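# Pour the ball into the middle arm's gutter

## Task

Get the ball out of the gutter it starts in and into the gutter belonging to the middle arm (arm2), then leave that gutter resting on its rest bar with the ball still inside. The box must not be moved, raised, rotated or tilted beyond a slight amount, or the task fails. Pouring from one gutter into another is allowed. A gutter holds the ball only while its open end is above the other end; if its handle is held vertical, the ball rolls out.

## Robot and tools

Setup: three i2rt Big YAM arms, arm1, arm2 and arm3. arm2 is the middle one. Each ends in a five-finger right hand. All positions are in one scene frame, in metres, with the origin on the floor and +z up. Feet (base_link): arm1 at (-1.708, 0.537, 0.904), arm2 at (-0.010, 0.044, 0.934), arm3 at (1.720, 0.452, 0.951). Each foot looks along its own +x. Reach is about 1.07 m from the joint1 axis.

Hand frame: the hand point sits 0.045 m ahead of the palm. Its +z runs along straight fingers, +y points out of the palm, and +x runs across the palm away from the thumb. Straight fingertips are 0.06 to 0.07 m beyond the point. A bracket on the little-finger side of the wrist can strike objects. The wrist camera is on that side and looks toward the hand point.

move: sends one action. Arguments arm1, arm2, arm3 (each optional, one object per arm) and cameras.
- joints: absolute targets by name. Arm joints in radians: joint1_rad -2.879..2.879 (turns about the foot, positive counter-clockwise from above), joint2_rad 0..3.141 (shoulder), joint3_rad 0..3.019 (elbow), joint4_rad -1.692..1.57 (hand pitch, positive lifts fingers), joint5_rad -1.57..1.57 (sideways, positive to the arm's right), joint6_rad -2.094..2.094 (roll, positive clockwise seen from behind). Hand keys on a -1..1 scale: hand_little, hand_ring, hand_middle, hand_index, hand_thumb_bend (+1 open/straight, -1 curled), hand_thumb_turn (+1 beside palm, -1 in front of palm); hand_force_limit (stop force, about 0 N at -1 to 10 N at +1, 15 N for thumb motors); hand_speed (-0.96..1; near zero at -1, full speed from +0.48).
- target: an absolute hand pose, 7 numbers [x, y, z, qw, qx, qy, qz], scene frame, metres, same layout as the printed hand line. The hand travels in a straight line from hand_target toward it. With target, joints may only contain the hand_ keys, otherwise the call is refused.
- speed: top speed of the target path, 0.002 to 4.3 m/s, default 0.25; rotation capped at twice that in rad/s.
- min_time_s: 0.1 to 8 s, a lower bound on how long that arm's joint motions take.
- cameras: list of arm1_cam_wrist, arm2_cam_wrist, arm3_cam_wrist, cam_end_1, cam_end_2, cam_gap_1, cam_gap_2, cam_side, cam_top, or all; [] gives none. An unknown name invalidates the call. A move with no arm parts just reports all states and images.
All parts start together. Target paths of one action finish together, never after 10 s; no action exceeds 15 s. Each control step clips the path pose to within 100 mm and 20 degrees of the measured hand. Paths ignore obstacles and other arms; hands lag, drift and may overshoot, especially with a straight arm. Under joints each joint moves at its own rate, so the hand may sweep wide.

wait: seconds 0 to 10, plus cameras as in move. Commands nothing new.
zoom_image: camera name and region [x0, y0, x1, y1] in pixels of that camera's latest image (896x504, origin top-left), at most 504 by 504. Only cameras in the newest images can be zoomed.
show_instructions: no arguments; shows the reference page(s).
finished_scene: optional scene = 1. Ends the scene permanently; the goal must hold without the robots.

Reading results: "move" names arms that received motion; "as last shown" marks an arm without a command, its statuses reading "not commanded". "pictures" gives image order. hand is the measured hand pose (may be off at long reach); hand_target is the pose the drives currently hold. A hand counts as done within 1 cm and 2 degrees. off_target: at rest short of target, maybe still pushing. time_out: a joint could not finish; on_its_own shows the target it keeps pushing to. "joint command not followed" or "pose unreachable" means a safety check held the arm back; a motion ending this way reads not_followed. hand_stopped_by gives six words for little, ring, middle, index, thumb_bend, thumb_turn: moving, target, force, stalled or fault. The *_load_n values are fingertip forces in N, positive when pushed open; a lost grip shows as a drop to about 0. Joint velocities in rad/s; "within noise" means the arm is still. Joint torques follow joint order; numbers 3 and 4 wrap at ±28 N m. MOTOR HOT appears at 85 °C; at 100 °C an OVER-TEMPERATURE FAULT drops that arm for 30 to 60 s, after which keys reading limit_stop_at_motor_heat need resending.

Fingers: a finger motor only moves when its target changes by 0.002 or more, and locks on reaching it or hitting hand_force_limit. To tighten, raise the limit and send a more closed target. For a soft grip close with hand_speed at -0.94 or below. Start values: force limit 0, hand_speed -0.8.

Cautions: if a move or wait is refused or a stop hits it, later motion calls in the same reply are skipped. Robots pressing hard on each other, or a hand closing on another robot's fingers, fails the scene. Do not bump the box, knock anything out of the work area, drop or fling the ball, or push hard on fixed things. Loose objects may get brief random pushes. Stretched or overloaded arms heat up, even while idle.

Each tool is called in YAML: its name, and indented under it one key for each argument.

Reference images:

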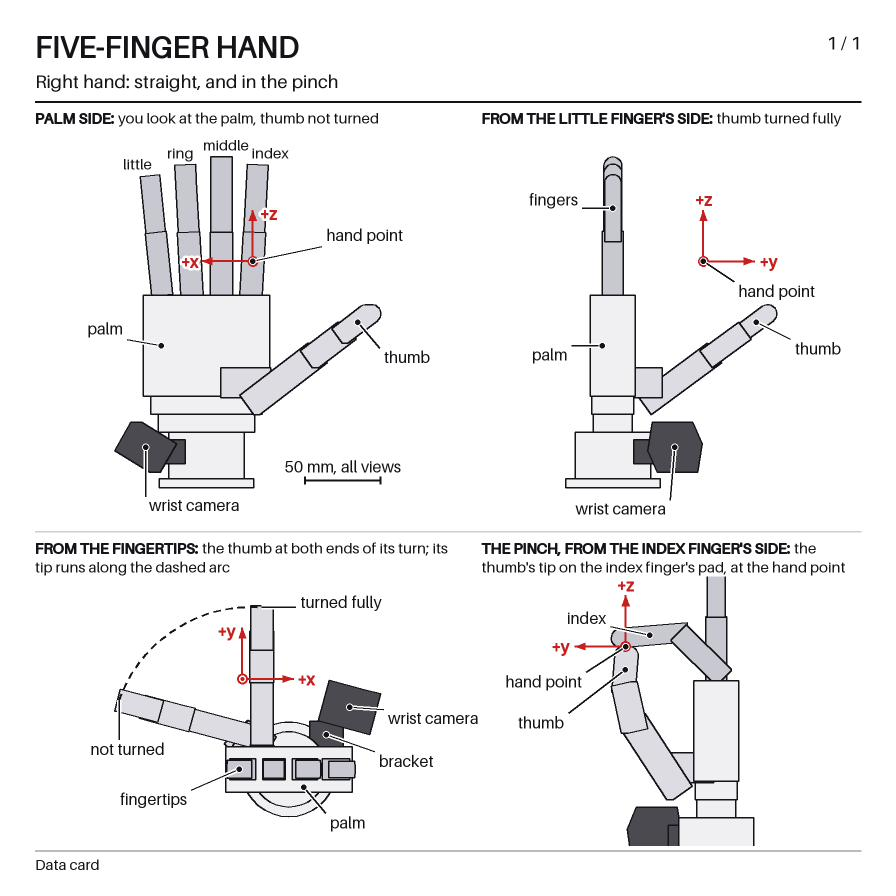

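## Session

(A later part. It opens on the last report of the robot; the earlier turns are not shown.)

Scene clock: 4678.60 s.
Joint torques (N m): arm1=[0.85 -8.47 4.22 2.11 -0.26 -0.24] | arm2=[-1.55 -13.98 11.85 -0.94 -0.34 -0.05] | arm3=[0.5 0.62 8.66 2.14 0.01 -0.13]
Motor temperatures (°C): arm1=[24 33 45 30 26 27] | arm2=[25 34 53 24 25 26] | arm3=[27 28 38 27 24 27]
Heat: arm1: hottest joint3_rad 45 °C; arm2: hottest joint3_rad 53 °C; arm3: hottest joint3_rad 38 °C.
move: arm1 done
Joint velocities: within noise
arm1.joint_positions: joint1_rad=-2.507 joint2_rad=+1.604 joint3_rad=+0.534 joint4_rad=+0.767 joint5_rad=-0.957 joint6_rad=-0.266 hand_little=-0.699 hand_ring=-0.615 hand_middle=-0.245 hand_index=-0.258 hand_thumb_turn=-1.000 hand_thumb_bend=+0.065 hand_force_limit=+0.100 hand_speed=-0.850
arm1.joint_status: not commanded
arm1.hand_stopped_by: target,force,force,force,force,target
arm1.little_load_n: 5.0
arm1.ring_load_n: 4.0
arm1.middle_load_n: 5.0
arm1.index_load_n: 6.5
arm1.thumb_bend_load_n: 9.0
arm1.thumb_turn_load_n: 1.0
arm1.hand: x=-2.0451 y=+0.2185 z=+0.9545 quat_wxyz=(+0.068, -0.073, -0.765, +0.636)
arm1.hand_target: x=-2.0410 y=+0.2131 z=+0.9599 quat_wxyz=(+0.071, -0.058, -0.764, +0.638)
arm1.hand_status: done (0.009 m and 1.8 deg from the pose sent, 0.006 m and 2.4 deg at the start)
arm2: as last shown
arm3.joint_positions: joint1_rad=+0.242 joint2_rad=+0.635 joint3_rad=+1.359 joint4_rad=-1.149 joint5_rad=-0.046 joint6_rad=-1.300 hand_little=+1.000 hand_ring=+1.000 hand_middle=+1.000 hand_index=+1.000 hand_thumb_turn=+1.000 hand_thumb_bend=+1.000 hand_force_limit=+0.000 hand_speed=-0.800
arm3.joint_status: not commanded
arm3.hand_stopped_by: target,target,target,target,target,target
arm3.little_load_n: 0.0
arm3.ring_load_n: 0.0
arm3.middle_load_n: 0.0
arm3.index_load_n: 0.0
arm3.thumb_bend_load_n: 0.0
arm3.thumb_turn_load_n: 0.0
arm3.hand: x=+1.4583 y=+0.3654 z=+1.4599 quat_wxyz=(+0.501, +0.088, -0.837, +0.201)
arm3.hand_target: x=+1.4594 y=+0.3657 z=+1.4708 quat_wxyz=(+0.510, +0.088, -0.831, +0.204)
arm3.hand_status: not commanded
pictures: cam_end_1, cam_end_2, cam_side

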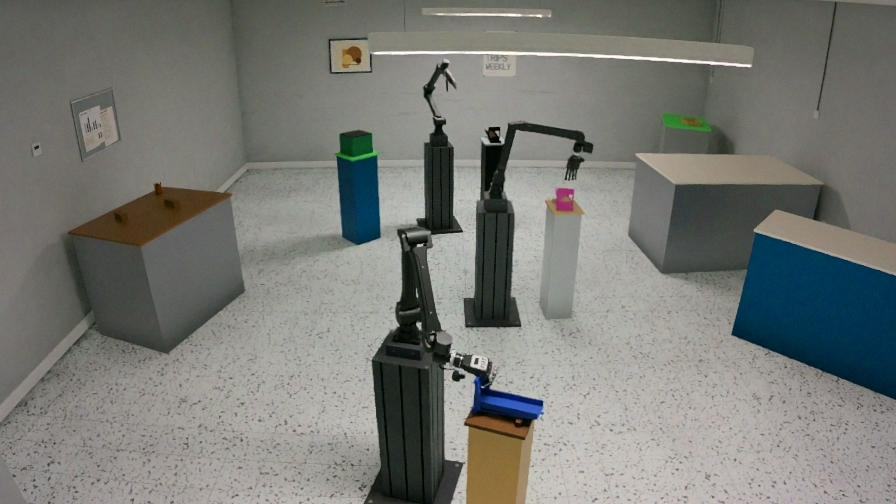

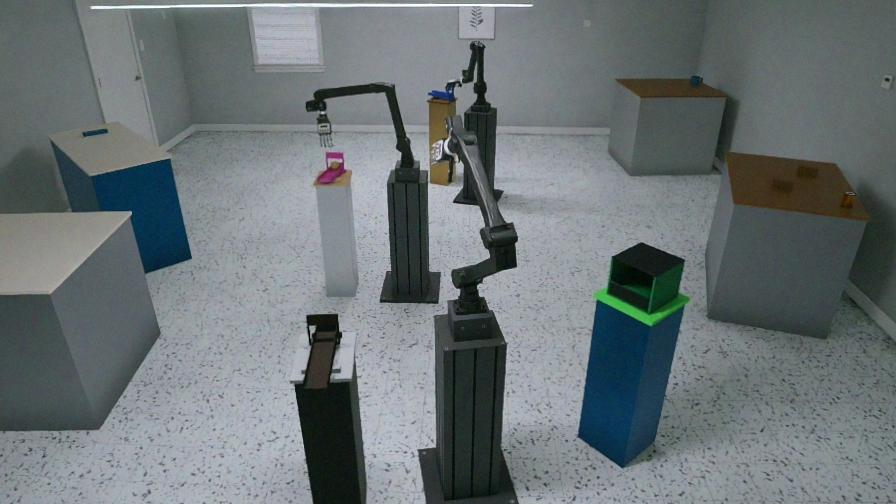

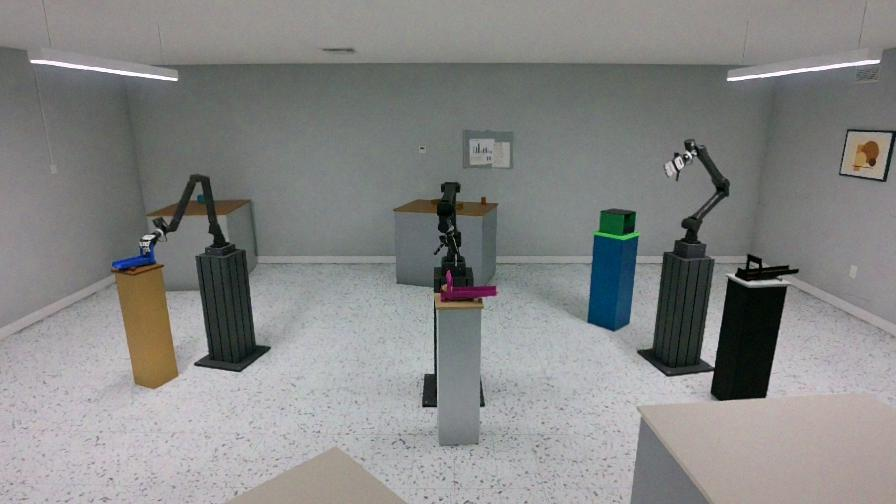

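move:
  arm1: {"target": [-2.046, 0.203, 0.952, 0.0710, -0.0579, -0.7645, 0.6382], "speed": 0.04}
  cameras: ["cam_end_1", "cam_side", "cam_end_2"]

zoom_image:
  camera: "cam_end_1"
  region: [460, 360, 560, 450]

zoom_image:
  camera: "cam_side"
  region: [90, 220, 180, 290]

Scene clock: 4723.33 s.
Joint torques (N m): arm1=[0.67 -6.83 5.53 3.04 -0.09 -0.14] | arm2=[-1.55 -14.04 11.85 -0.92 -0.34 -0.05] | arm3=[0.21 1.96 8.57 2.19 0.03 -0.09]
Motor temperatures (°C): arm1=[24 33 43 30 26 27] | arm2=[25 34 53 24 25 26] | arm3=[27 28 38 27 24 27]
Heat: arm1: hottest joint3_rad 43 °C; arm2: hottest joint3_rad 53 °C; arm3: hottest joint3_rad 38 °C.
move: arm1 off_target
Joint velocities: within noise
arm1.joint_positions: joint1_rad=-2.491 joint2_rad=+1.620 joint3_rad=+0.534 joint4_rad=+0.776 joint5_rad=-0.942 joint6_rad=-0.266 hand_little=-0.699 hand_ring=-0.615 hand_middle=-0.245 hand_index=-0.258 hand_thumb_turn=-1.000 hand_thumb_bend=+0.065 hand_force_limit=+0.100 hand_speed=-0.850
arm1.joint_status: not commanded
arm1.hand_stopped_by: target,force,force,force,force,target
arm1.little_load_n: 1.0
arm1.ring_load_n: 1.5
arm1.middle_load_n: 5.5
arm1.index_load_n: 7.5
arm1.thumb_bend_load_n: 8.5
arm1.thumb_turn_load_n: 1.0
arm1.hand: x=-2.0426 y=+0.2137 z=+0.9487 quat_wxyz=(+0.066, -0.073, -0.768, +0.633)
arm1.hand_target: x=-2.0457 y=+0.2033 z=+0.9522 quat_wxyz=(+0.071, -0.058, -0.764, +0.638)
arm1.hand_status: off_target (0.012 m and 2.0 deg from the pose sent, 0.016 m and 1.8 deg at the start)
arm2, arm3: as last shown
arm2.middle_load_n: 0.5
pictures: cam_end_1, cam_end_2, cam_side

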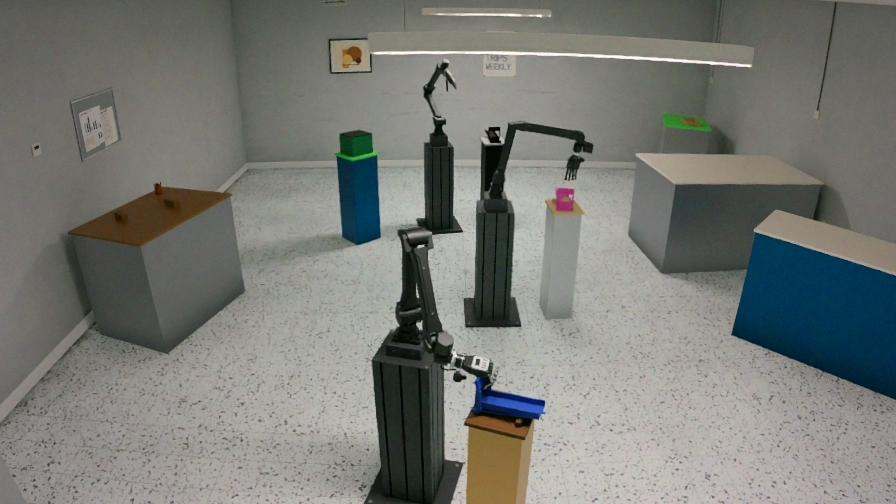

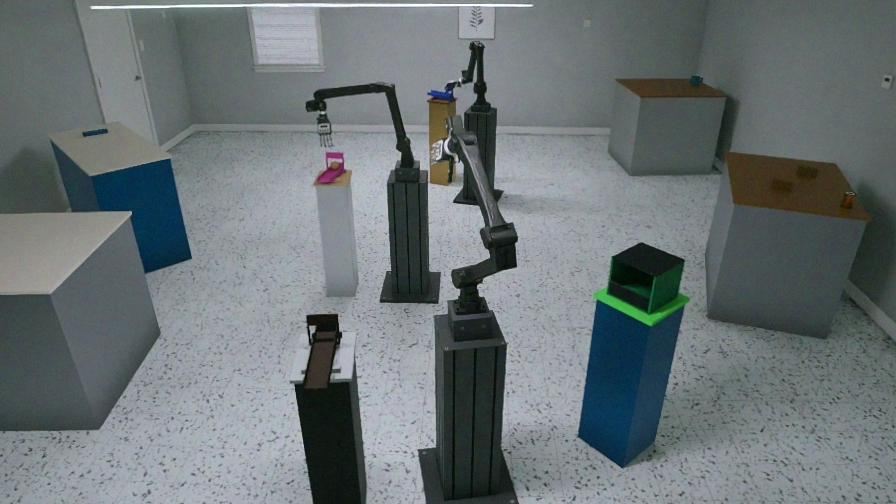

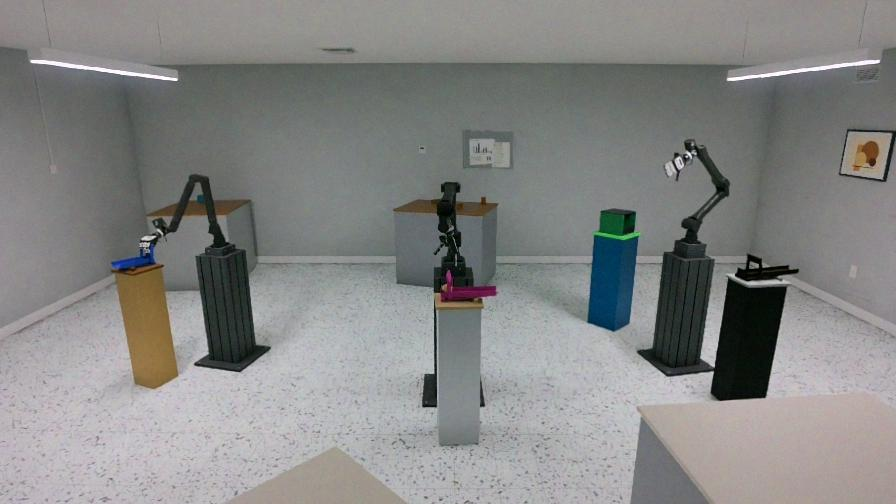

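Scaled by 5.040.

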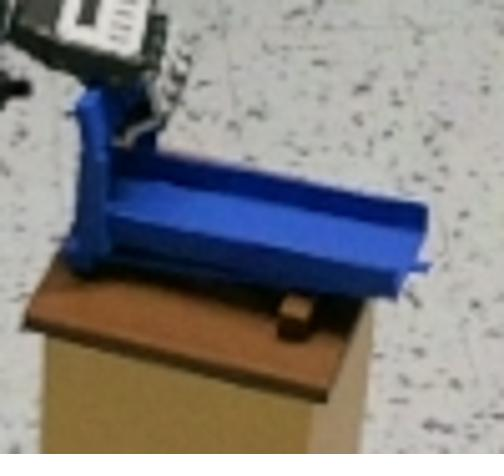

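Scaled by 5.600.

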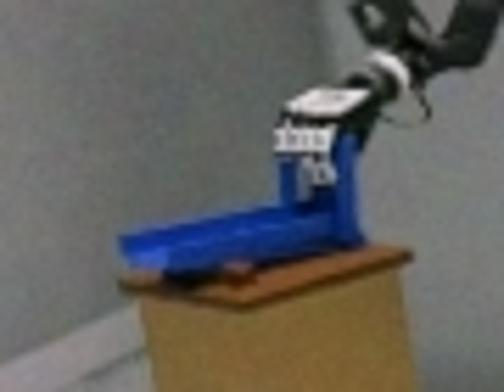

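move:
  arm1: {"target": [-2.0465, 0.200, 0.9495, 0.071, -0.058, -0.764, 0.638], "speed": 0.02}
  cameras: ["cam_end_1", "cam_side", "cam_top"]

Scene clock: 4746.63 s.
Joint torques (N m): arm1=[0.32 -6.36 5.57 2.96 -0.06 -0.16] | arm2=[-1.49 -14.04 11.85 -0.92 -0.34 -0.05] | arm3=[-0.62 1.44 8.7 2.18 0.02 -0.02]
Motor temperatures (°C): arm1=[24 33 43 30 26 27] | arm2=[25 34 53 24 25 26] | arm3=[27 28 38 27 24 27]
Heat: arm1: hottest joint3_rad 43 °C; arm2: hottest joint3_rad 53 °C; arm3: hottest joint3_rad 38 °C.
move: arm1 off_target
Joint velocities: within noise
arm1.joint_positions: joint1_rad=-2.485 joint2_rad=+1.626 joint3_rad=+0.534 joint4_rad=+0.793 joint5_rad=-0.936 joint6_rad=-0.262 hand_little=-0.699 hand_ring=-0.615 hand_middle=-0.245 hand_index=-0.258 hand_thumb_turn=-1.000 hand_thumb_bend=+0.065 hand_force_limit=+0.100 hand_speed=-0.850
arm1.joint_status: not commanded
arm1.hand_stopped_by: target,force,force,force,force,target
arm1.little_load_n: 1.0
arm1.ring_load_n: 1.0
arm1.middle_load_n: 5.5
arm1.index_load_n: 7.0
arm1.thumb_bend_load_n: 8.5
arm1.thumb_turn_load_n: 1.5
arm1.hand: x=-2.0428 y=+0.2113 z=+0.9484 quat_wxyz=(+0.068, -0.072, -0.766, +0.635)
arm1.hand_target: x=-2.0461 y=+0.2002 z=+0.9497 quat_wxyz=(+0.071, -0.058, -0.764, +0.638)
arm1.hand_status: off_target (0.012 m and 1.7 deg from the pose sent, 0.014 m and 2.0 deg at the start)
arm2, arm3: as last shown
arm2.middle_load_n: 0.0

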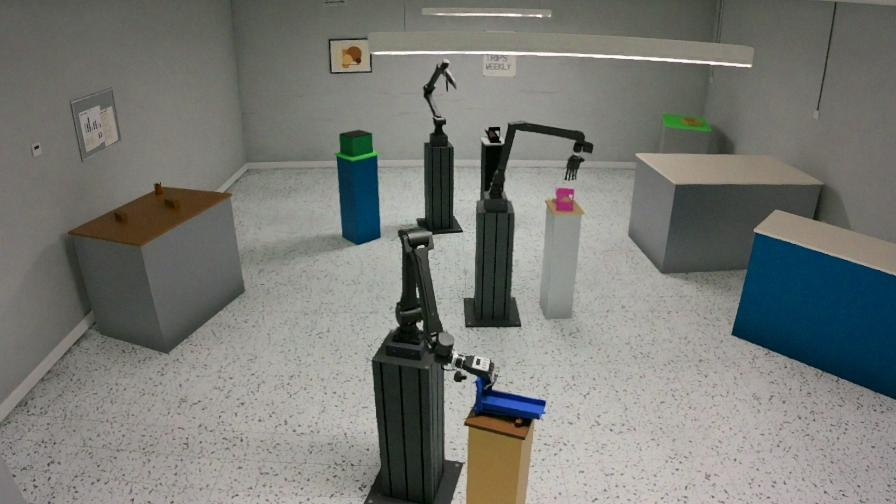

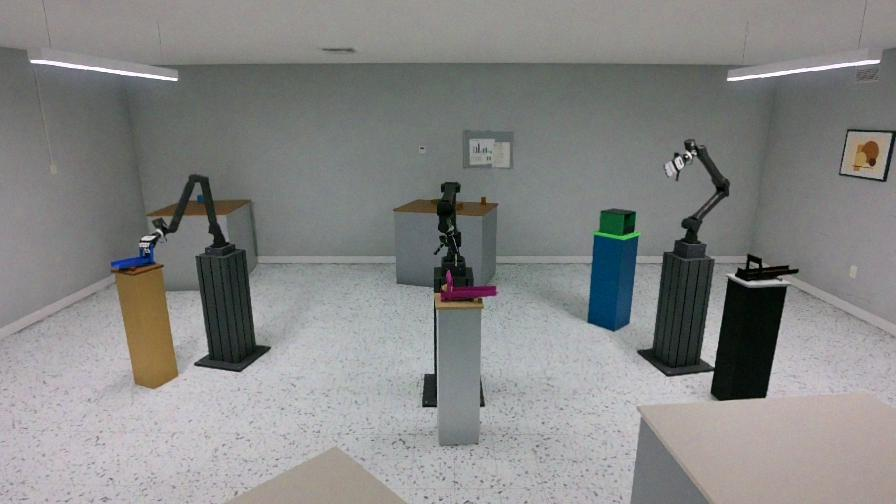

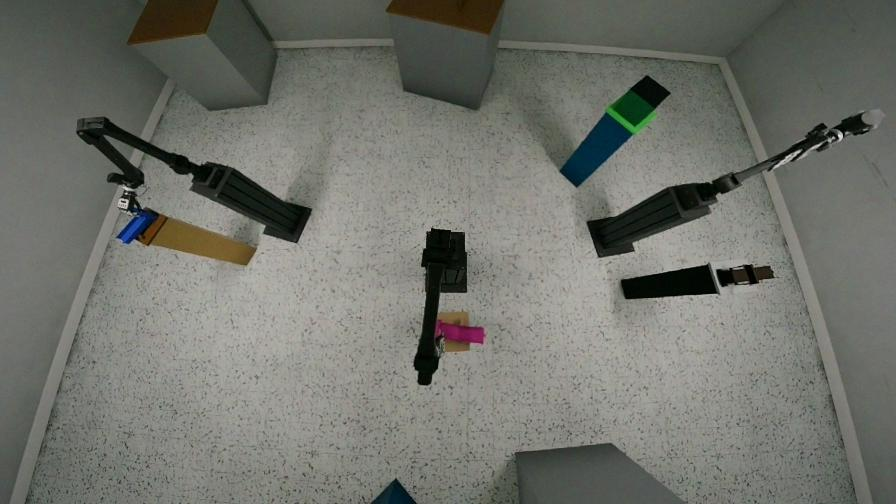

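zoom_image:
  camera: "cam_end_1"
  region: [460, 360, 560, 450]

zoom_image:
  camera: "cam_end_1"
  region: [520, 160, 620, 250]

zoom_image:
  camera: "cam_side"
  region: [100, 220, 190, 300]

Scaled by 5.040.

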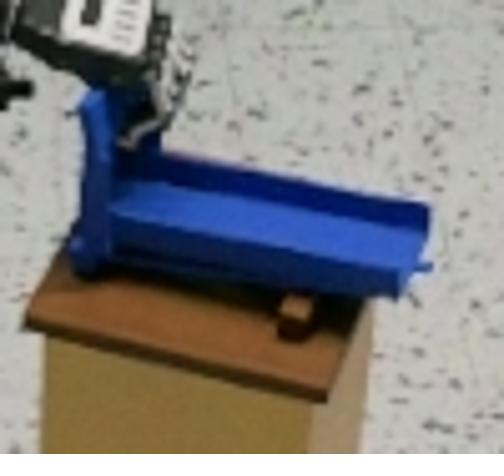

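Scaled by 5.040.

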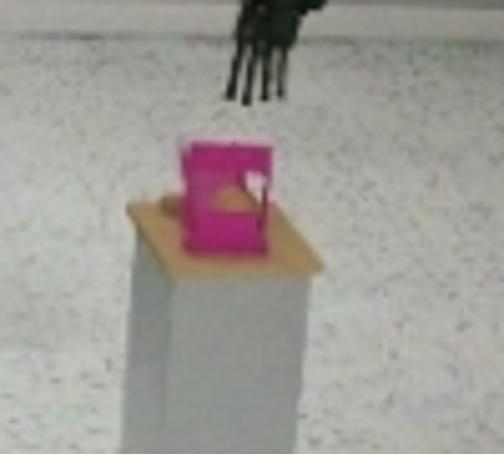

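Scaled by 5.600.

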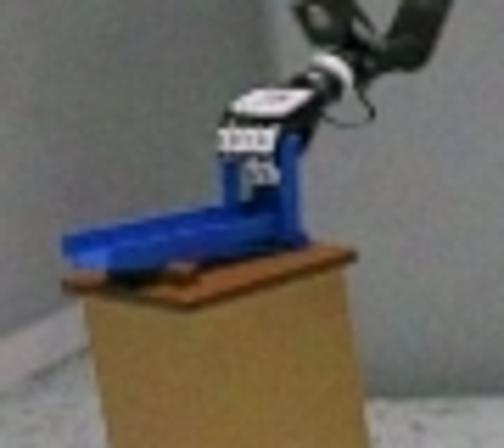

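move:
  arm1: {"target": [-2.0455, 0.203, 0.946, 0.071, -0.058, -0.764, 0.638], "speed": 0.02}
  cameras: ["cam_end_1"]

zoom_image:
  camera: "cam_end_1"
  region: [460, 360, 560, 450]

Scene clock: 4787.37 s.
Joint torques (N m): arm1=[0.67 -6.3 4.93 2.88 -0.22 -0.21] | arm2=[-1.55 -13.98 11.86 -0.92 -0.34 -0.05] | arm3=[0.21 1.49 8.5 2.07 0.01 -0.01]
Motor temperatures (°C): arm1=[24 32 43 30 26 27] | arm2=[25 34 53 24 25 26] | arm3=[27 28 38 27 24 27]
Heat: arm1: hottest joint3_rad 43 °C; arm2: hottest joint3_rad 53 °C; arm3: hottest joint3_rad 38 °C.
move: arm1 done
Joint velocities: within noise
arm1.joint_positions: joint1_rad=-2.485 joint2_rad=+1.631 joint3_rad=+0.534 joint4_rad=+0.805 joint5_rad=-0.939 joint6_rad=-0.259 hand_little=-0.699 hand_ring=-0.615 hand_middle=-0.245 hand_index=-0.258 hand_thumb_turn=-1.000 hand_thumb_bend=+0.065 hand_force_limit=+0.100 hand_speed=-0.850
arm1.joint_status: not commanded
arm1.hand_stopped_by: target,force,force,force,force,target
arm1.little_load_n: 1.0
arm1.ring_load_n: 0.5
arm1.middle_load_n: 5.0
arm1.index_load_n: 6.5
arm1.thumb_bend_load_n: 9.0
arm1.thumb_turn_load_n: 1.0
arm1.hand: x=-2.0431 y=+0.2107 z=+0.9483 quat_wxyz=(+0.069, -0.070, -0.765, +0.636)
arm1.hand_target: x=-2.0452 y=+0.2032 z=+0.9460 quat_wxyz=(+0.071, -0.058, -0.764, +0.638)
arm1.hand_status: done (0.008 m and 1.4 deg from the pose sent, 0.009 m and 1.7 deg at the start)
arm2.joint_positions: joint1_rad=-0.112 joint2_rad=+1.791 joint3_rad=+1.655 joint4_rad=-1.543 joint5_rad=-0.299 joint6_rad=-1.738 hand_little=+0.700 hand_ring=+0.700 hand_middle=+0.700 hand_index=+0.700 hand_thumb_turn=-1.000 hand_thumb_bend=+1.000 hand_force_limit=+0.100 hand_speed=-0.850
arm2.joint_status: not commanded
arm2.hand_stopped_by: target,target,target,target,target,target
arm2.little_load_n: 0.0
arm2.ring_load_n: 0.0
arm2.middle_load_n: 0.0
arm2.index_load_n: 0.0
arm2.thumb_bend_load_n: 0.0
arm2.thumb_turn_load_n: 0.0
arm2.hand: x=-0.0666 y=-0.4514 z=+1.0940 quat_wxyz=(-0.131, +0.715, -0.681, +0.087)
arm2.hand_target: x=-0.0719 y=-0.4647 z=+1.1200 quat_wxyz=(-0.108, +0.720, -0.678, +0.106)
arm2.hand_status: not commanded
arm3: as last shown
arm3.little_load_n: 0.5

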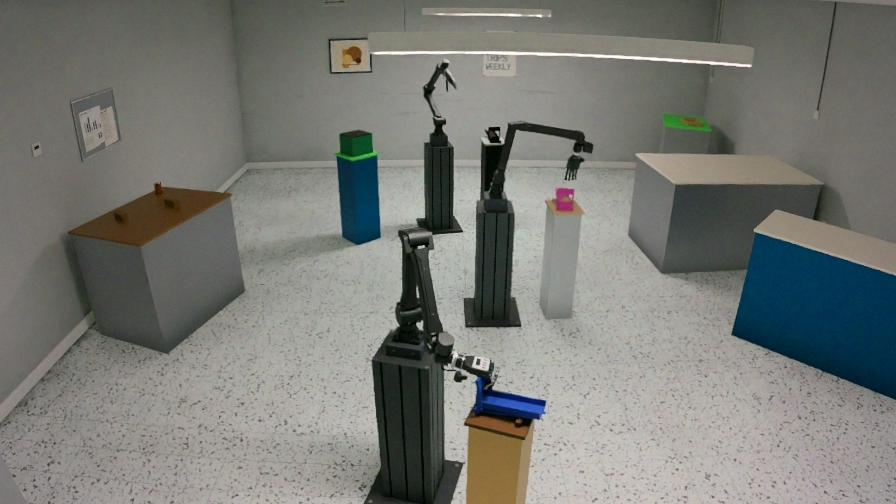

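Scaled by 5.040.

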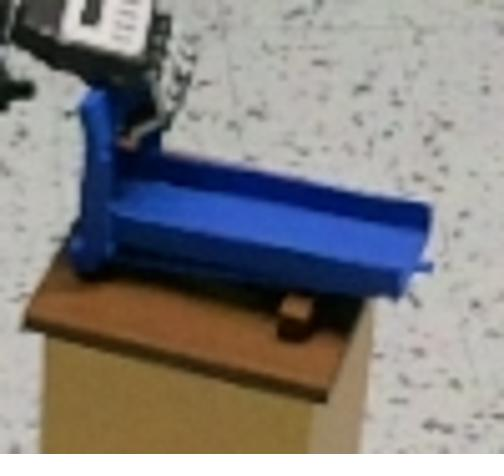

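move:
  arm1: {"joints": {"hand_thumb_bend": 0.3}}
  cameras: ["cam_end_1"]

zoom_image:
  camera: "cam_end_1"
  region: [460, 360, 560, 450]

Scene clock: 4798.97 s.
Joint torques (N m): arm1=[-0.26 -7.06 5.19 2.7 -0.15 -0.23] | arm2=[-1.55 -14.04 11.86 -0.91 -0.34 -0.05] | arm3=[0.21 1.85 8.69 2.17 0.1 -0.1]
Motor temperatures (°C): arm1=[24 32 43 30 26 27] | arm2=[25 34 53 24 25 26] | arm3=[27 28 38 27 24 27]
Heat: arm1: hottest joint3_rad 43 °C; arm2: hottest joint3_rad 53 °C; arm3: hottest joint3_rad 38 °C.
move: arm1 done
Joint velocities: within noise
arm1.joint_positions: joint1_rad=-2.485 joint2_rad=+1.633 joint3_rad=+0.534 joint4_rad=+0.810 joint5_rad=-0.939 joint6_rad=-0.259 hand_little=-0.699 hand_ring=-0.615 hand_middle=-0.246 hand_index=-0.259 hand_thumb_turn=-1.000 hand_thumb_bend=+0.300 hand_force_limit=+0.100 hand_speed=-0.850
arm1.joint_status: all done
arm1.hand_stopped_by: target,force,force,force,target,target
arm1.little_load_n: -0.5
arm1.ring_load_n: 0.0
arm1.middle_load_n: 0.0
arm1.index_load_n: 0.5
arm1.thumb_bend_load_n: 0.0
arm1.thumb_turn_load_n: 0.0
arm1.hand: x=-2.0434 y=+0.2106 z=+0.9482 quat_wxyz=(+0.070, -0.069, -0.765, +0.637)
arm1.hand_target: x=-2.0452 y=+0.2032 z=+0.9460 quat_wxyz=(+0.071, -0.058, -0.764, +0.638)
arm1.hand_status: not commanded
arm2, arm3: as last shown
arm3.ring_load_n: 0.5

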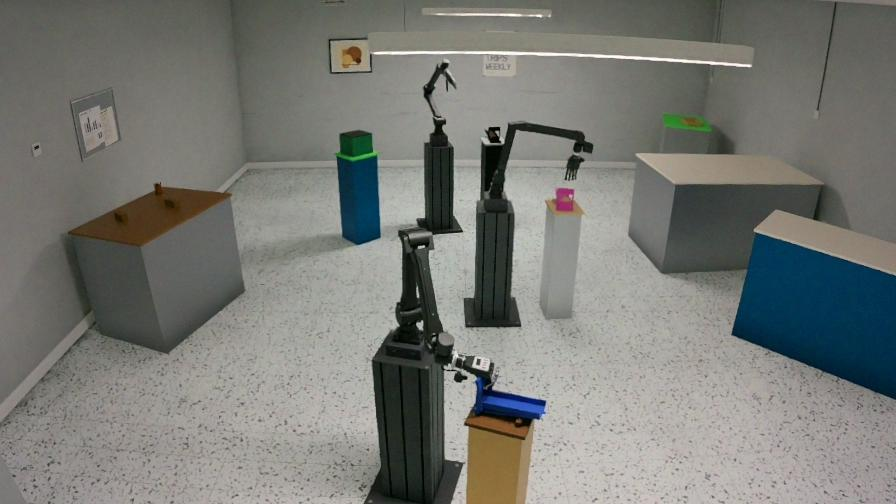

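Scaled by 5.040.

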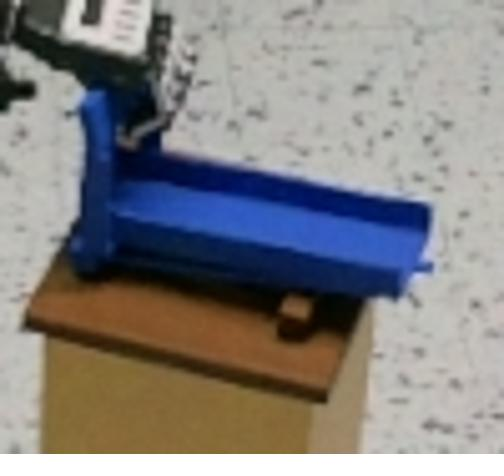

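Released without any motion. Open the rest.

move:
  arm1: {"joints": {"hand_thumb_bend": 1, "hand_speed": -0.8}}

move:
  arm1: {"joints": {"hand_little": 0.1, "hand_ring": 0.1, "hand_middle": 0.1, "hand_index": 0.1}}

move:
  arm1: {"joints": {"hand_little": 1, "hand_ring": 1, "hand_middle": 1, "hand_index": 1}}
  cameras: ["cam_end_1", "cam_side", "arm1_cam_wrist"]

zoom_image:
  camera: "cam_end_1"
  region: [460, 360, 560, 450]

zoom_image:
  camera: "cam_side"
  region: [100, 220, 190, 300]

Scene clock: 4817.60 s.
Joint torques (N m): arm1=[0.15 -7.18 4.97 2.8 -0.18 -0.23] | arm2=[-1.55 -13.98 11.85 -0.92 -0.34 -0.06] | arm3=[0.09 0.97 8.55 1.78 0.03 0]
Motor temperatures (°C): arm1=[24 32 42 30 26 27] | arm2=[25 34 53 24 25 26] | arm3=[27 28 38 27 24 27]
Heat: arm1: hottest joint3_rad 42 °C; arm2: hottest joint3_rad 53 °C; arm3: hottest joint3_rad 38 °C.
move: arm1 done
Joint velocities: within noise
arm1.joint_positions: joint1_rad=-2.484 joint2_rad=+1.640 joint3_rad=+0.534 joint4_rad=+0.813 joint5_rad=-0.938 joint6_rad=-0.260 hand_little=-0.699 hand_ring=-0.615 hand_middle=-0.246 hand_index=-0.259 hand_thumb_turn=-1.000 hand_thumb_bend=+0.999 hand_force_limit=+0.100 hand_speed=-0.800
arm1.joint_status: all done
arm1.hand_stopped_by: target,force,force,force,target,target
arm1.little_load_n: 0.0
arm1.ring_load_n: 0.0
arm1.middle_load_n: 0.5
arm1.index_load_n: 0.0
arm1.thumb_bend_load_n: -0.5
arm1.thumb_turn_load_n: 0.0
arm1.hand: x=-2.0429 y=+0.2102 z=+0.9457 quat_wxyz=(+0.068, -0.069, -0.765, +0.636)
arm1.hand_target: x=-2.0453 y=+0.2033 z=+0.9460 quat_wxyz=(+0.071, -0.058, -0.764, +0.638)
arm1.hand_status: not commanded
arm2, arm3: as last shown
arm2.ring_load_n: -0.5
arm3.little_load_n: 0.0
arm3.ring_load_n: 0.0
pictures: none

Scene clock: 4819.53 s.
Joint torques (N m): arm1=[0.09 -6.89 5.05 2.48 -0.19 -0.21] | arm2=[-1.55 -13.98 11.86 -0.91 -0.34 -0.05] | arm3=[0.38 1.85 8.73 2.07 0.05 -0.06]
Motor temperatures (°C): arm1=[24 32 42 30 26 27] | arm2=[25 34 53 24 25 26] | arm3=[27 28 38 27 24 27]
Heat: arm1: hottest joint3_rad 42 °C; arm2: hottest joint3_rad 53 °C; arm3: hottest joint3_rad 38 °C.
move: arm1 done
Joint velocities: within noise
arm1.joint_positions: joint1_rad=-2.484 joint2_rad=+1.640 joint3_rad=+0.534 joint4_rad=+0.813 joint5_rad=-0.938 joint6_rad=-0.260 hand_little=+0.100 hand_ring=+0.100 hand_middle=+0.100 hand_index=+0.100 hand_thumb_turn=-1.000 hand_thumb_bend=+0.999 hand_force_limit=+0.100 hand_speed=-0.800
arm1.joint_status: all done
arm1.hand_stopped_by: target,target,target,target,target,target
arm1.little_load_n: 0.0
arm1.ring_load_n: 0.0
arm1.middle_load_n: 0.0
arm1.index_load_n: 0.0
arm1.thumb_bend_load_n: -0.5
arm1.thumb_turn_load_n: 0.0
arm1.hand: x=-2.0429 y=+0.2102 z=+0.9457 quat_wxyz=(+0.068, -0.069, -0.765, +0.636)
arm1.hand_target: x=-2.0453 y=+0.2033 z=+0.9460 quat_wxyz=(+0.071, -0.058, -0.764, +0.638)
arm1.hand_status: not commanded
arm2, arm3: as last shown
arm2.ring_load_n: 0.0
pictures: none

Scene clock: 4821.63 s.
Joint torques (N m): arm1=[0.44 -6.83 5.04 2.77 -0.15 -0.15] | arm2=[-1.55 -13.98 11.85 -0.91 -0.34 -0.05] | arm3=[0.38 1.49 8.81 2.32 0.02 -0.14]
Motor temperatures (°C): arm1=[24 32 42 30 26 27] | arm2=[25 34 53 24 25 26] | arm3=[27 28 38 27 24 27]
Heat: arm1: hottest joint3_rad 42 °C; arm2: hottest joint3_rad 53 °C; arm3: hottest joint3_rad 38 °C.
move: arm1 done
Joint velocities: within noise
arm1.joint_positions: joint1_rad=-2.484 joint2_rad=+1.640 joint3_rad=+0.534 joint4_rad=+0.813 joint5_rad=-0.938 joint6_rad=-0.260 hand_little=+1.000 hand_ring=+1.000 hand_middle=+1.000 hand_index=+1.000 hand_thumb_turn=-1.000 hand_thumb_bend=+0.999 hand_force_limit=+0.100 hand_speed=-0.800
arm1.joint_status: all done
arm1.hand_stopped_by: target,target,target,target,target,target
arm1.little_load_n: 0.0
arm1.ring_load_n: 0.0
arm1.middle_load_n: 0.0
arm1.index_load_n: -0.5
arm1.thumb_bend_load_n: -1.0
arm1.thumb_turn_load_n: 0.0
arm1.hand: x=-2.0429 y=+0.2102 z=+0.9457 quat_wxyz=(+0.068, -0.069, -0.765, +0.636)
arm1.hand_target: x=-2.0453 y=+0.2033 z=+0.9460 quat_wxyz=(+0.071, -0.058, -0.764, +0.638)
arm1.hand_status: not commanded
arm2, arm3: as last shown
pictures: arm1_cam_wrist, cam_end_1, cam_side
arm1_cam_wrist: T_world_to_cam=[[-0.23879, 0.19653, -0.95098, 0.37312], [0.91878, 0.36276, -0.15574, 1.95032], [0.31437, -0.91092, -0.26719, 1.19688]] pos_world=[-2.07907, 0.30944, 0.97837]

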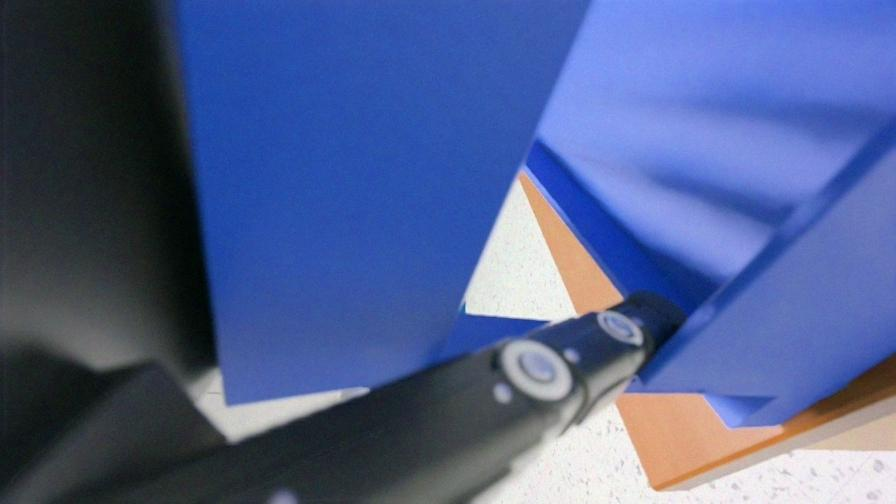

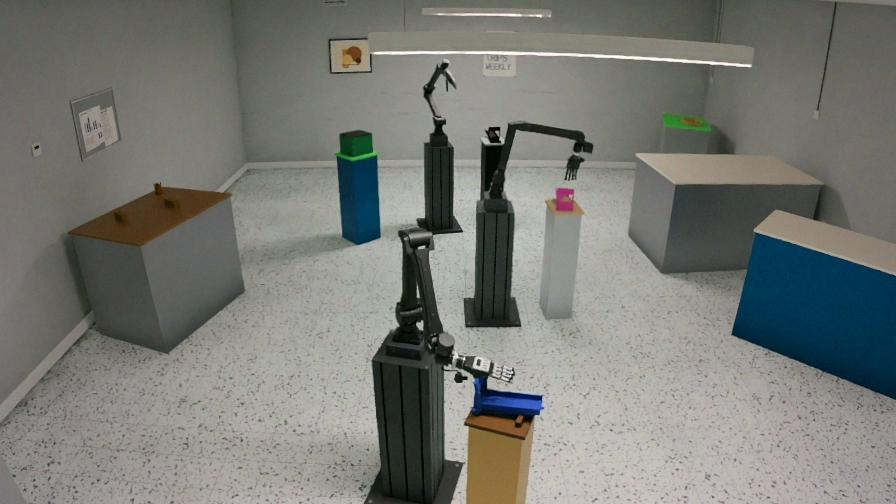

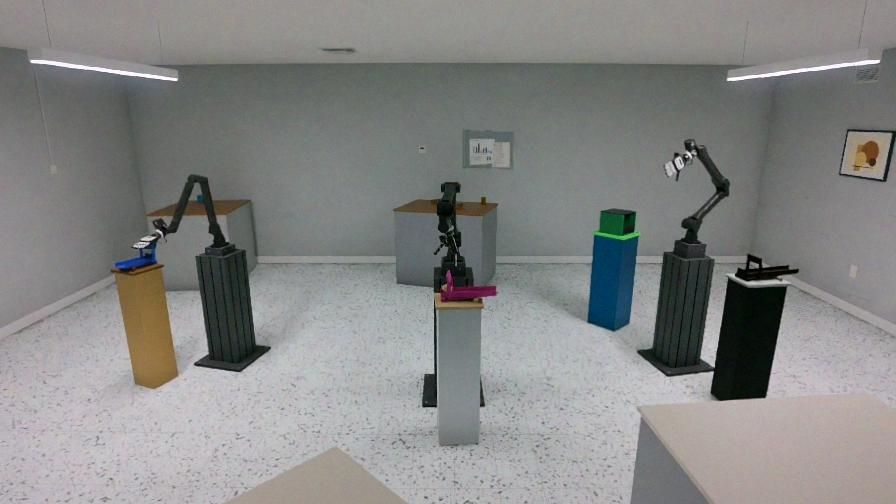

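Scaled by 5.040.

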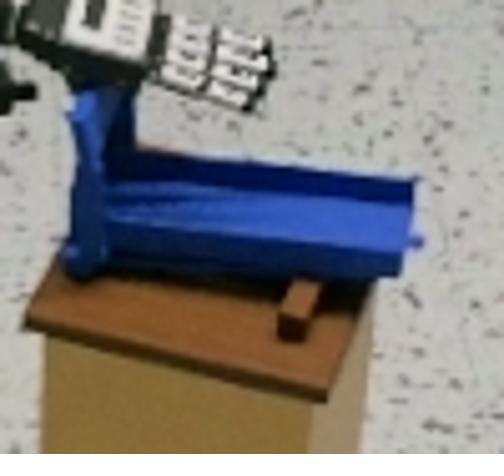

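Scaled by 5.600.

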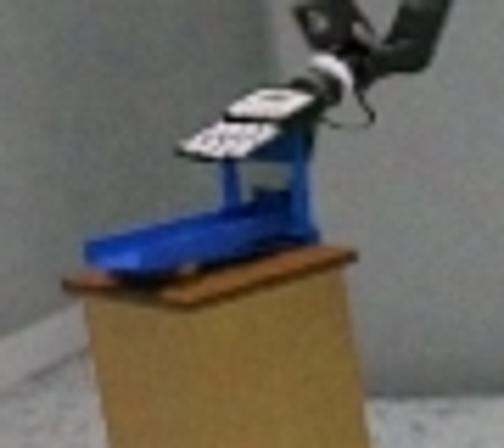

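move:
  arm1: {"joints": {"hand_thumb_bend": 0.6}}

move:
  arm1: {"target": [-2.046, 0.209, 0.966, 0.071, -0.058, -0.764, 0.638], "speed": 0.03}
  cameras: ["cam_end_1", "cam_side", "arm1_cam_wrist"]

zoom_image:
  camera: "cam_end_1"
  region: [460, 360, 560, 450]

zoom_image:
  camera: "cam_side"
  region: [100, 220, 190, 300]

Scene clock: 4854.83 s.
Joint torques (N m): arm1=[-0.15 -6.89 5.18 2.52 -0.21 -0.28] | arm2=[-1.55 -14.04 11.86 -0.92 -0.34 -0.06] | arm3=[0.32 2.14 8.31 2.17 0.06 -0.04]
Motor temperatures (°C): arm1=[24 32 42 30 26 27] | arm2=[25 34 53 24 25 26] | arm3=[27 28 38 27 24 27]
Heat: arm1: hottest joint3_rad 42 °C; arm2: hottest joint3_rad 53 °C; arm3: hottest joint3_rad 38 °C.
move: arm1 done
Joint velocities: within noise
arm1.joint_positions: joint1_rad=-2.484 joint2_rad=+1.640 joint3_rad=+0.534 joint4_rad=+0.813 joint5_rad=-0.938 joint6_rad=-0.260 hand_little=+1.000 hand_ring=+1.000 hand_middle=+1.000 hand_index=+1.000 hand_thumb_turn=-1.000 hand_thumb_bend=+0.600 hand_force_limit=+0.100 hand_speed=-0.800
arm1.joint_status: all done
arm1.hand_stopped_by: target,target,target,target,target,target
arm1.little_load_n: 0.0
arm1.ring_load_n: 0.0
arm1.middle_load_n: 0.0
arm1.index_load_n: 0.0
arm1.thumb_bend_load_n: 0.0
arm1.thumb_turn_load_n: 0.0
arm1.hand: x=-2.0429 y=+0.2102 z=+0.9457 quat_wxyz=(+0.068, -0.069, -0.765, +0.636)
arm1.hand_target: x=-2.0453 y=+0.2033 z=+0.9461 quat_wxyz=(+0.071, -0.058, -0.764, +0.638)
arm1.hand_status: not commanded
arm2: as last shown
arm3.joint_positions: joint1_rad=+0.242 joint2_rad=+0.635 joint3_rad=+1.359 joint4_rad=-1.149 joint5_rad=-0.046 joint6_rad=-1.300 hand_little=+1.000 hand_ring=+1.000 hand_middle=+1.000 hand_index=+1.000 hand_thumb_turn=+1.000 hand_thumb_bend=+1.000 hand_force_limit=+0.000 hand_speed=-0.800
arm3.joint_status: not commanded
arm3.hand_stopped_by: target,target,target,target,target,target
arm3.little_load_n: 0.0
arm3.ring_load_n: 0.0
arm3.middle_load_n: 0.0
arm3.index_load_n: 0.0
arm3.thumb_bend_load_n: 0.0
arm3.thumb_turn_load_n: 0.0
arm3.hand: x=+1.4583 y=+0.3654 z=+1.4599 quat_wxyz=(+0.501, +0.088, -0.837, +0.201)
arm3.hand_target: x=+1.4594 y=+0.3657 z=+1.4708 quat_wxyz=(+0.510, +0.088, -0.831, +0.204)
arm3.hand_status: not commanded
pictures: none

Scene clock: 4856.07 s.
Joint torques (N m): arm1=[-0.79 -9.11 5.72 1.77 -0.33 -0.25] | arm2=[-1.55 -13.98 11.85 -0.92 -0.34 -0.06] | arm3=[-0.44 1.67 8.66 2.22 0 -0.07]
Motor temperatures (°C): arm1=[24 32 42 30 26 27] | arm2=[25 34 53 24 25 26] | arm3=[27 28 38 27 24 27]
Heat: arm1: hottest joint3_rad 42 °C; arm2: hottest joint3_rad 53 °C; arm3: hottest joint3_rad 38 °C.
move: arm1 off_target
Joint velocities: within noise
arm1.joint_positions: joint1_rad=-2.484 joint2_rad=+1.596 joint3_rad=+0.534 joint4_rad=+0.749 joint5_rad=-0.950 joint6_rad=-0.268 hand_little=+1.000 hand_ring=+1.000 hand_middle=+1.000 hand_index=+1.000 hand_thumb_turn=-1.000 hand_thumb_bend=+0.600 hand_force_limit=+0.100 hand_speed=-0.800
arm1.joint_status: not commanded
arm1.hand_stopped_by: target,target,target,target,target,target
arm1.little_load_n: 0.0
arm1.ring_load_n: 0.0
arm1.middle_load_n: 0.0
arm1.index_load_n: 0.0
arm1.thumb_bend_load_n: 0.0
arm1.thumb_turn_load_n: 0.0
arm1.hand: x=-2.0376 y=+0.2115 z=+0.9546 quat_wxyz=(+0.060, -0.068, -0.768, +0.634)
arm1.hand_target: x=-2.0458 y=+0.2092 z=+0.9659 quat_wxyz=(+0.071, -0.058, -0.764, +0.638)
arm1.hand_status: off_target (0.014 m and 1.9 deg from the pose sent, 0.021 m and 1.3 deg at the start)
arm2, arm3: as last shown
pictures: arm1_cam_wrist, cam_end_1, cam_side
arm1_cam_wrist: T_world_to_cam=[[-0.22923, 0.19995, -0.95261, 0.4029], [0.91615, 0.37493, -0.14176, 1.9251], [0.32882, -0.90523, -0.26913, 1.22896]] pos_world=[-2.07543, 0.31016, 0.98746]

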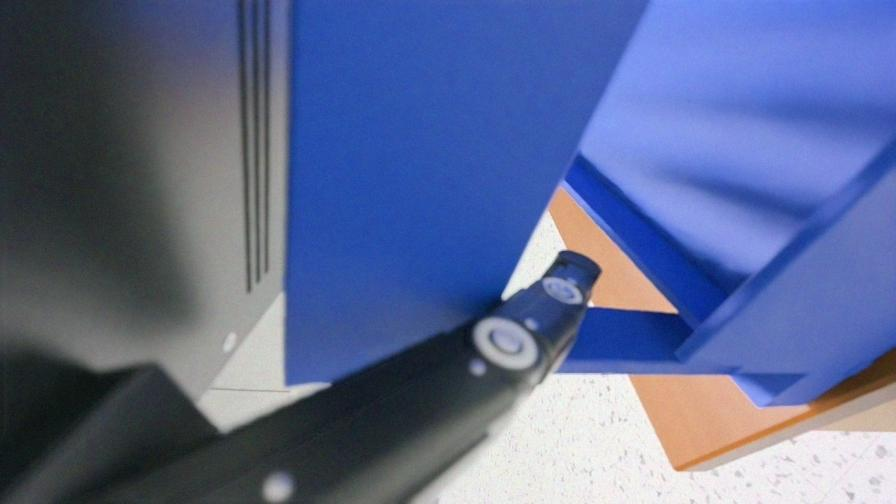

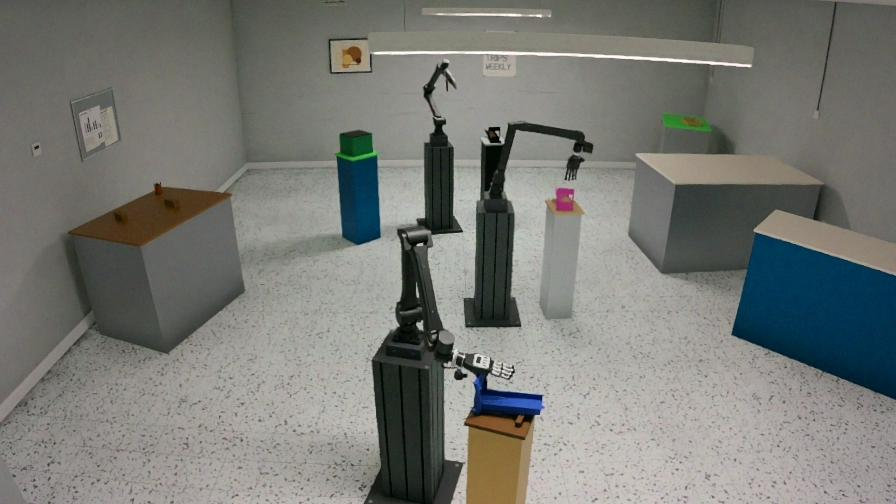

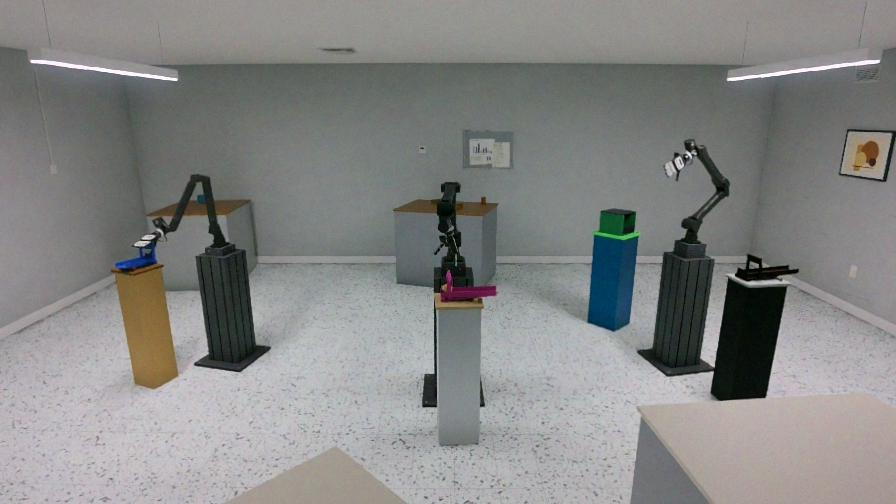

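Scaled by 5.040.

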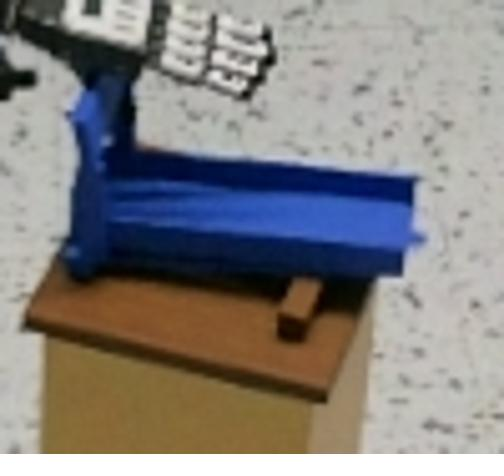

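Scaled by 5.600.

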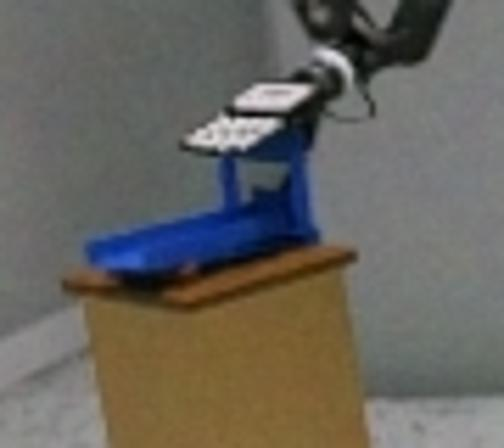

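move:
  arm1: {"target": [-2.049, 0.210, 0.990, 0.071, -0.058, -0.764, 0.638], "speed": 0.04}
  cameras: ["cam_end_1", "arm1_cam_wrist"]

zoom_image:
  camera: "cam_end_1"
  region: [460, 360, 560, 450]

Scene clock: 4866.20 s.
Joint torques (N m): arm1=[-1.38 -9.23 7.42 2.13 -0.34 -0.23] | arm2=[-1.55 -14.04 11.85 -0.91 -0.34 -0.05] | arm3=[1.49 1.55 8.69 1.94 0.09 -0.08]
Motor temperatures (°C): arm1=[24 32 42 29 26 27] | arm2=[25 34 53 24 25 26] | arm3=[27 28 38 27 24 27]
Heat: arm1: hottest joint3_rad 42 °C; arm2: hottest joint3_rad 53 °C; arm3: hottest joint3_rad 38 °C.
move: arm1 off_target
Joint velocities: within noise
arm1.joint_positions: joint1_rad=-2.484 joint2_rad=+1.525 joint3_rad=+0.534 joint4_rad=+0.648 joint5_rad=-0.956 joint6_rad=-0.272 hand_little=+1.000 hand_ring=+1.000 hand_middle=+1.000 hand_index=+1.000 hand_thumb_turn=-1.000 hand_thumb_bend=+0.600 hand_force_limit=+0.100 hand_speed=-0.800
arm1.joint_status: not commanded
arm1.hand_stopped_by: target,target,target,target,target,target
arm1.little_load_n: 0.0
arm1.ring_load_n: 0.0
arm1.middle_load_n: 0.0
arm1.index_load_n: 0.0
arm1.thumb_bend_load_n: 0.5
arm1.thumb_turn_load_n: 0.5
arm1.hand: x=-2.0301 y=+0.2142 z=+0.9692 quat_wxyz=(+0.049, -0.074, -0.773, +0.629)
arm1.hand_target: x=-2.0483 y=+0.2105 z=+0.9902 quat_wxyz=(+0.071, -0.058, -0.764, +0.638)
arm1.hand_status: off_target (0.028 m and 3.4 deg from the pose sent, 0.037 m and 1.9 deg at the start)
arm2, arm3: as last shown
arm2.ring_load_n: -0.5
pictures: arm1_cam_wrist, cam_end_1
arm1_cam_wrist: T_world_to_cam=[[-0.20682, 0.20882, -0.95583, 0.46472], [0.91697, 0.38205, -0.11494, 1.89349], [0.34118, -0.90024, -0.2705, 1.25814]] pos_world=[-2.0694, 0.31216, 1.00215]

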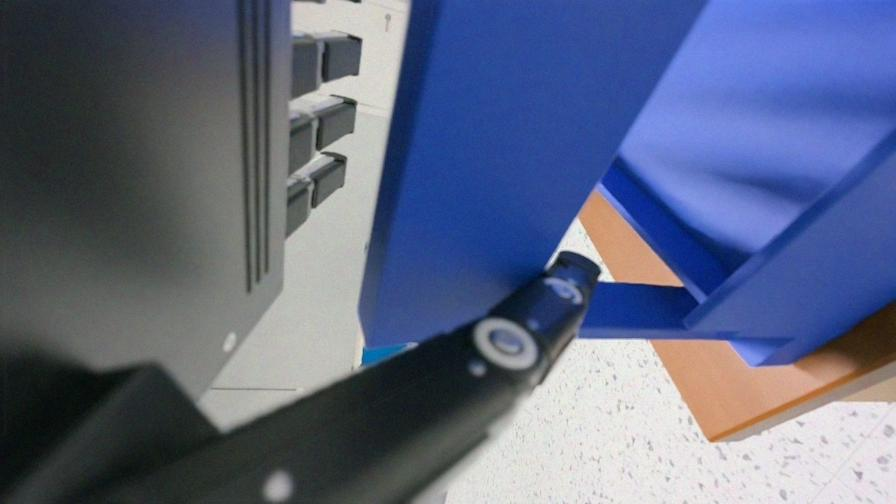

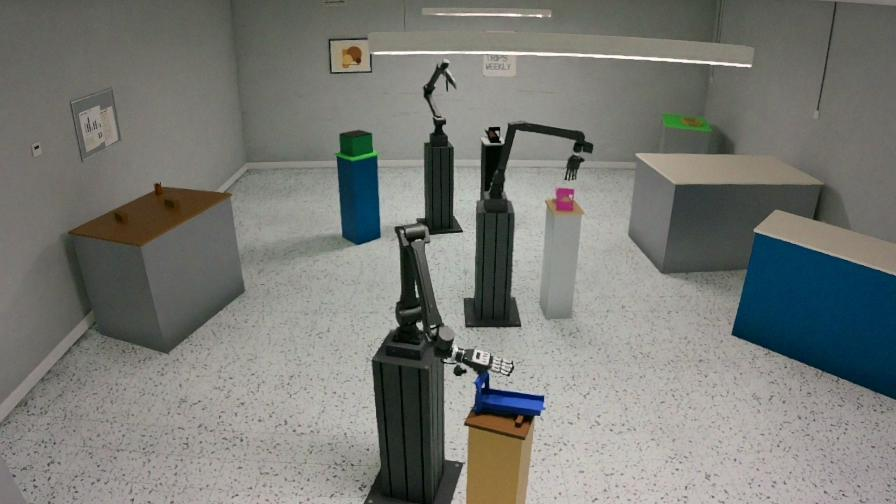

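Scaled by 5.040.

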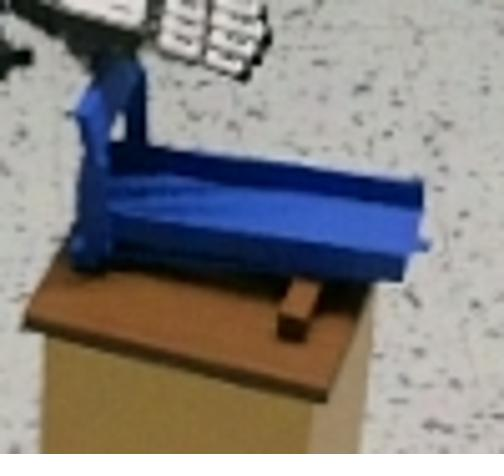

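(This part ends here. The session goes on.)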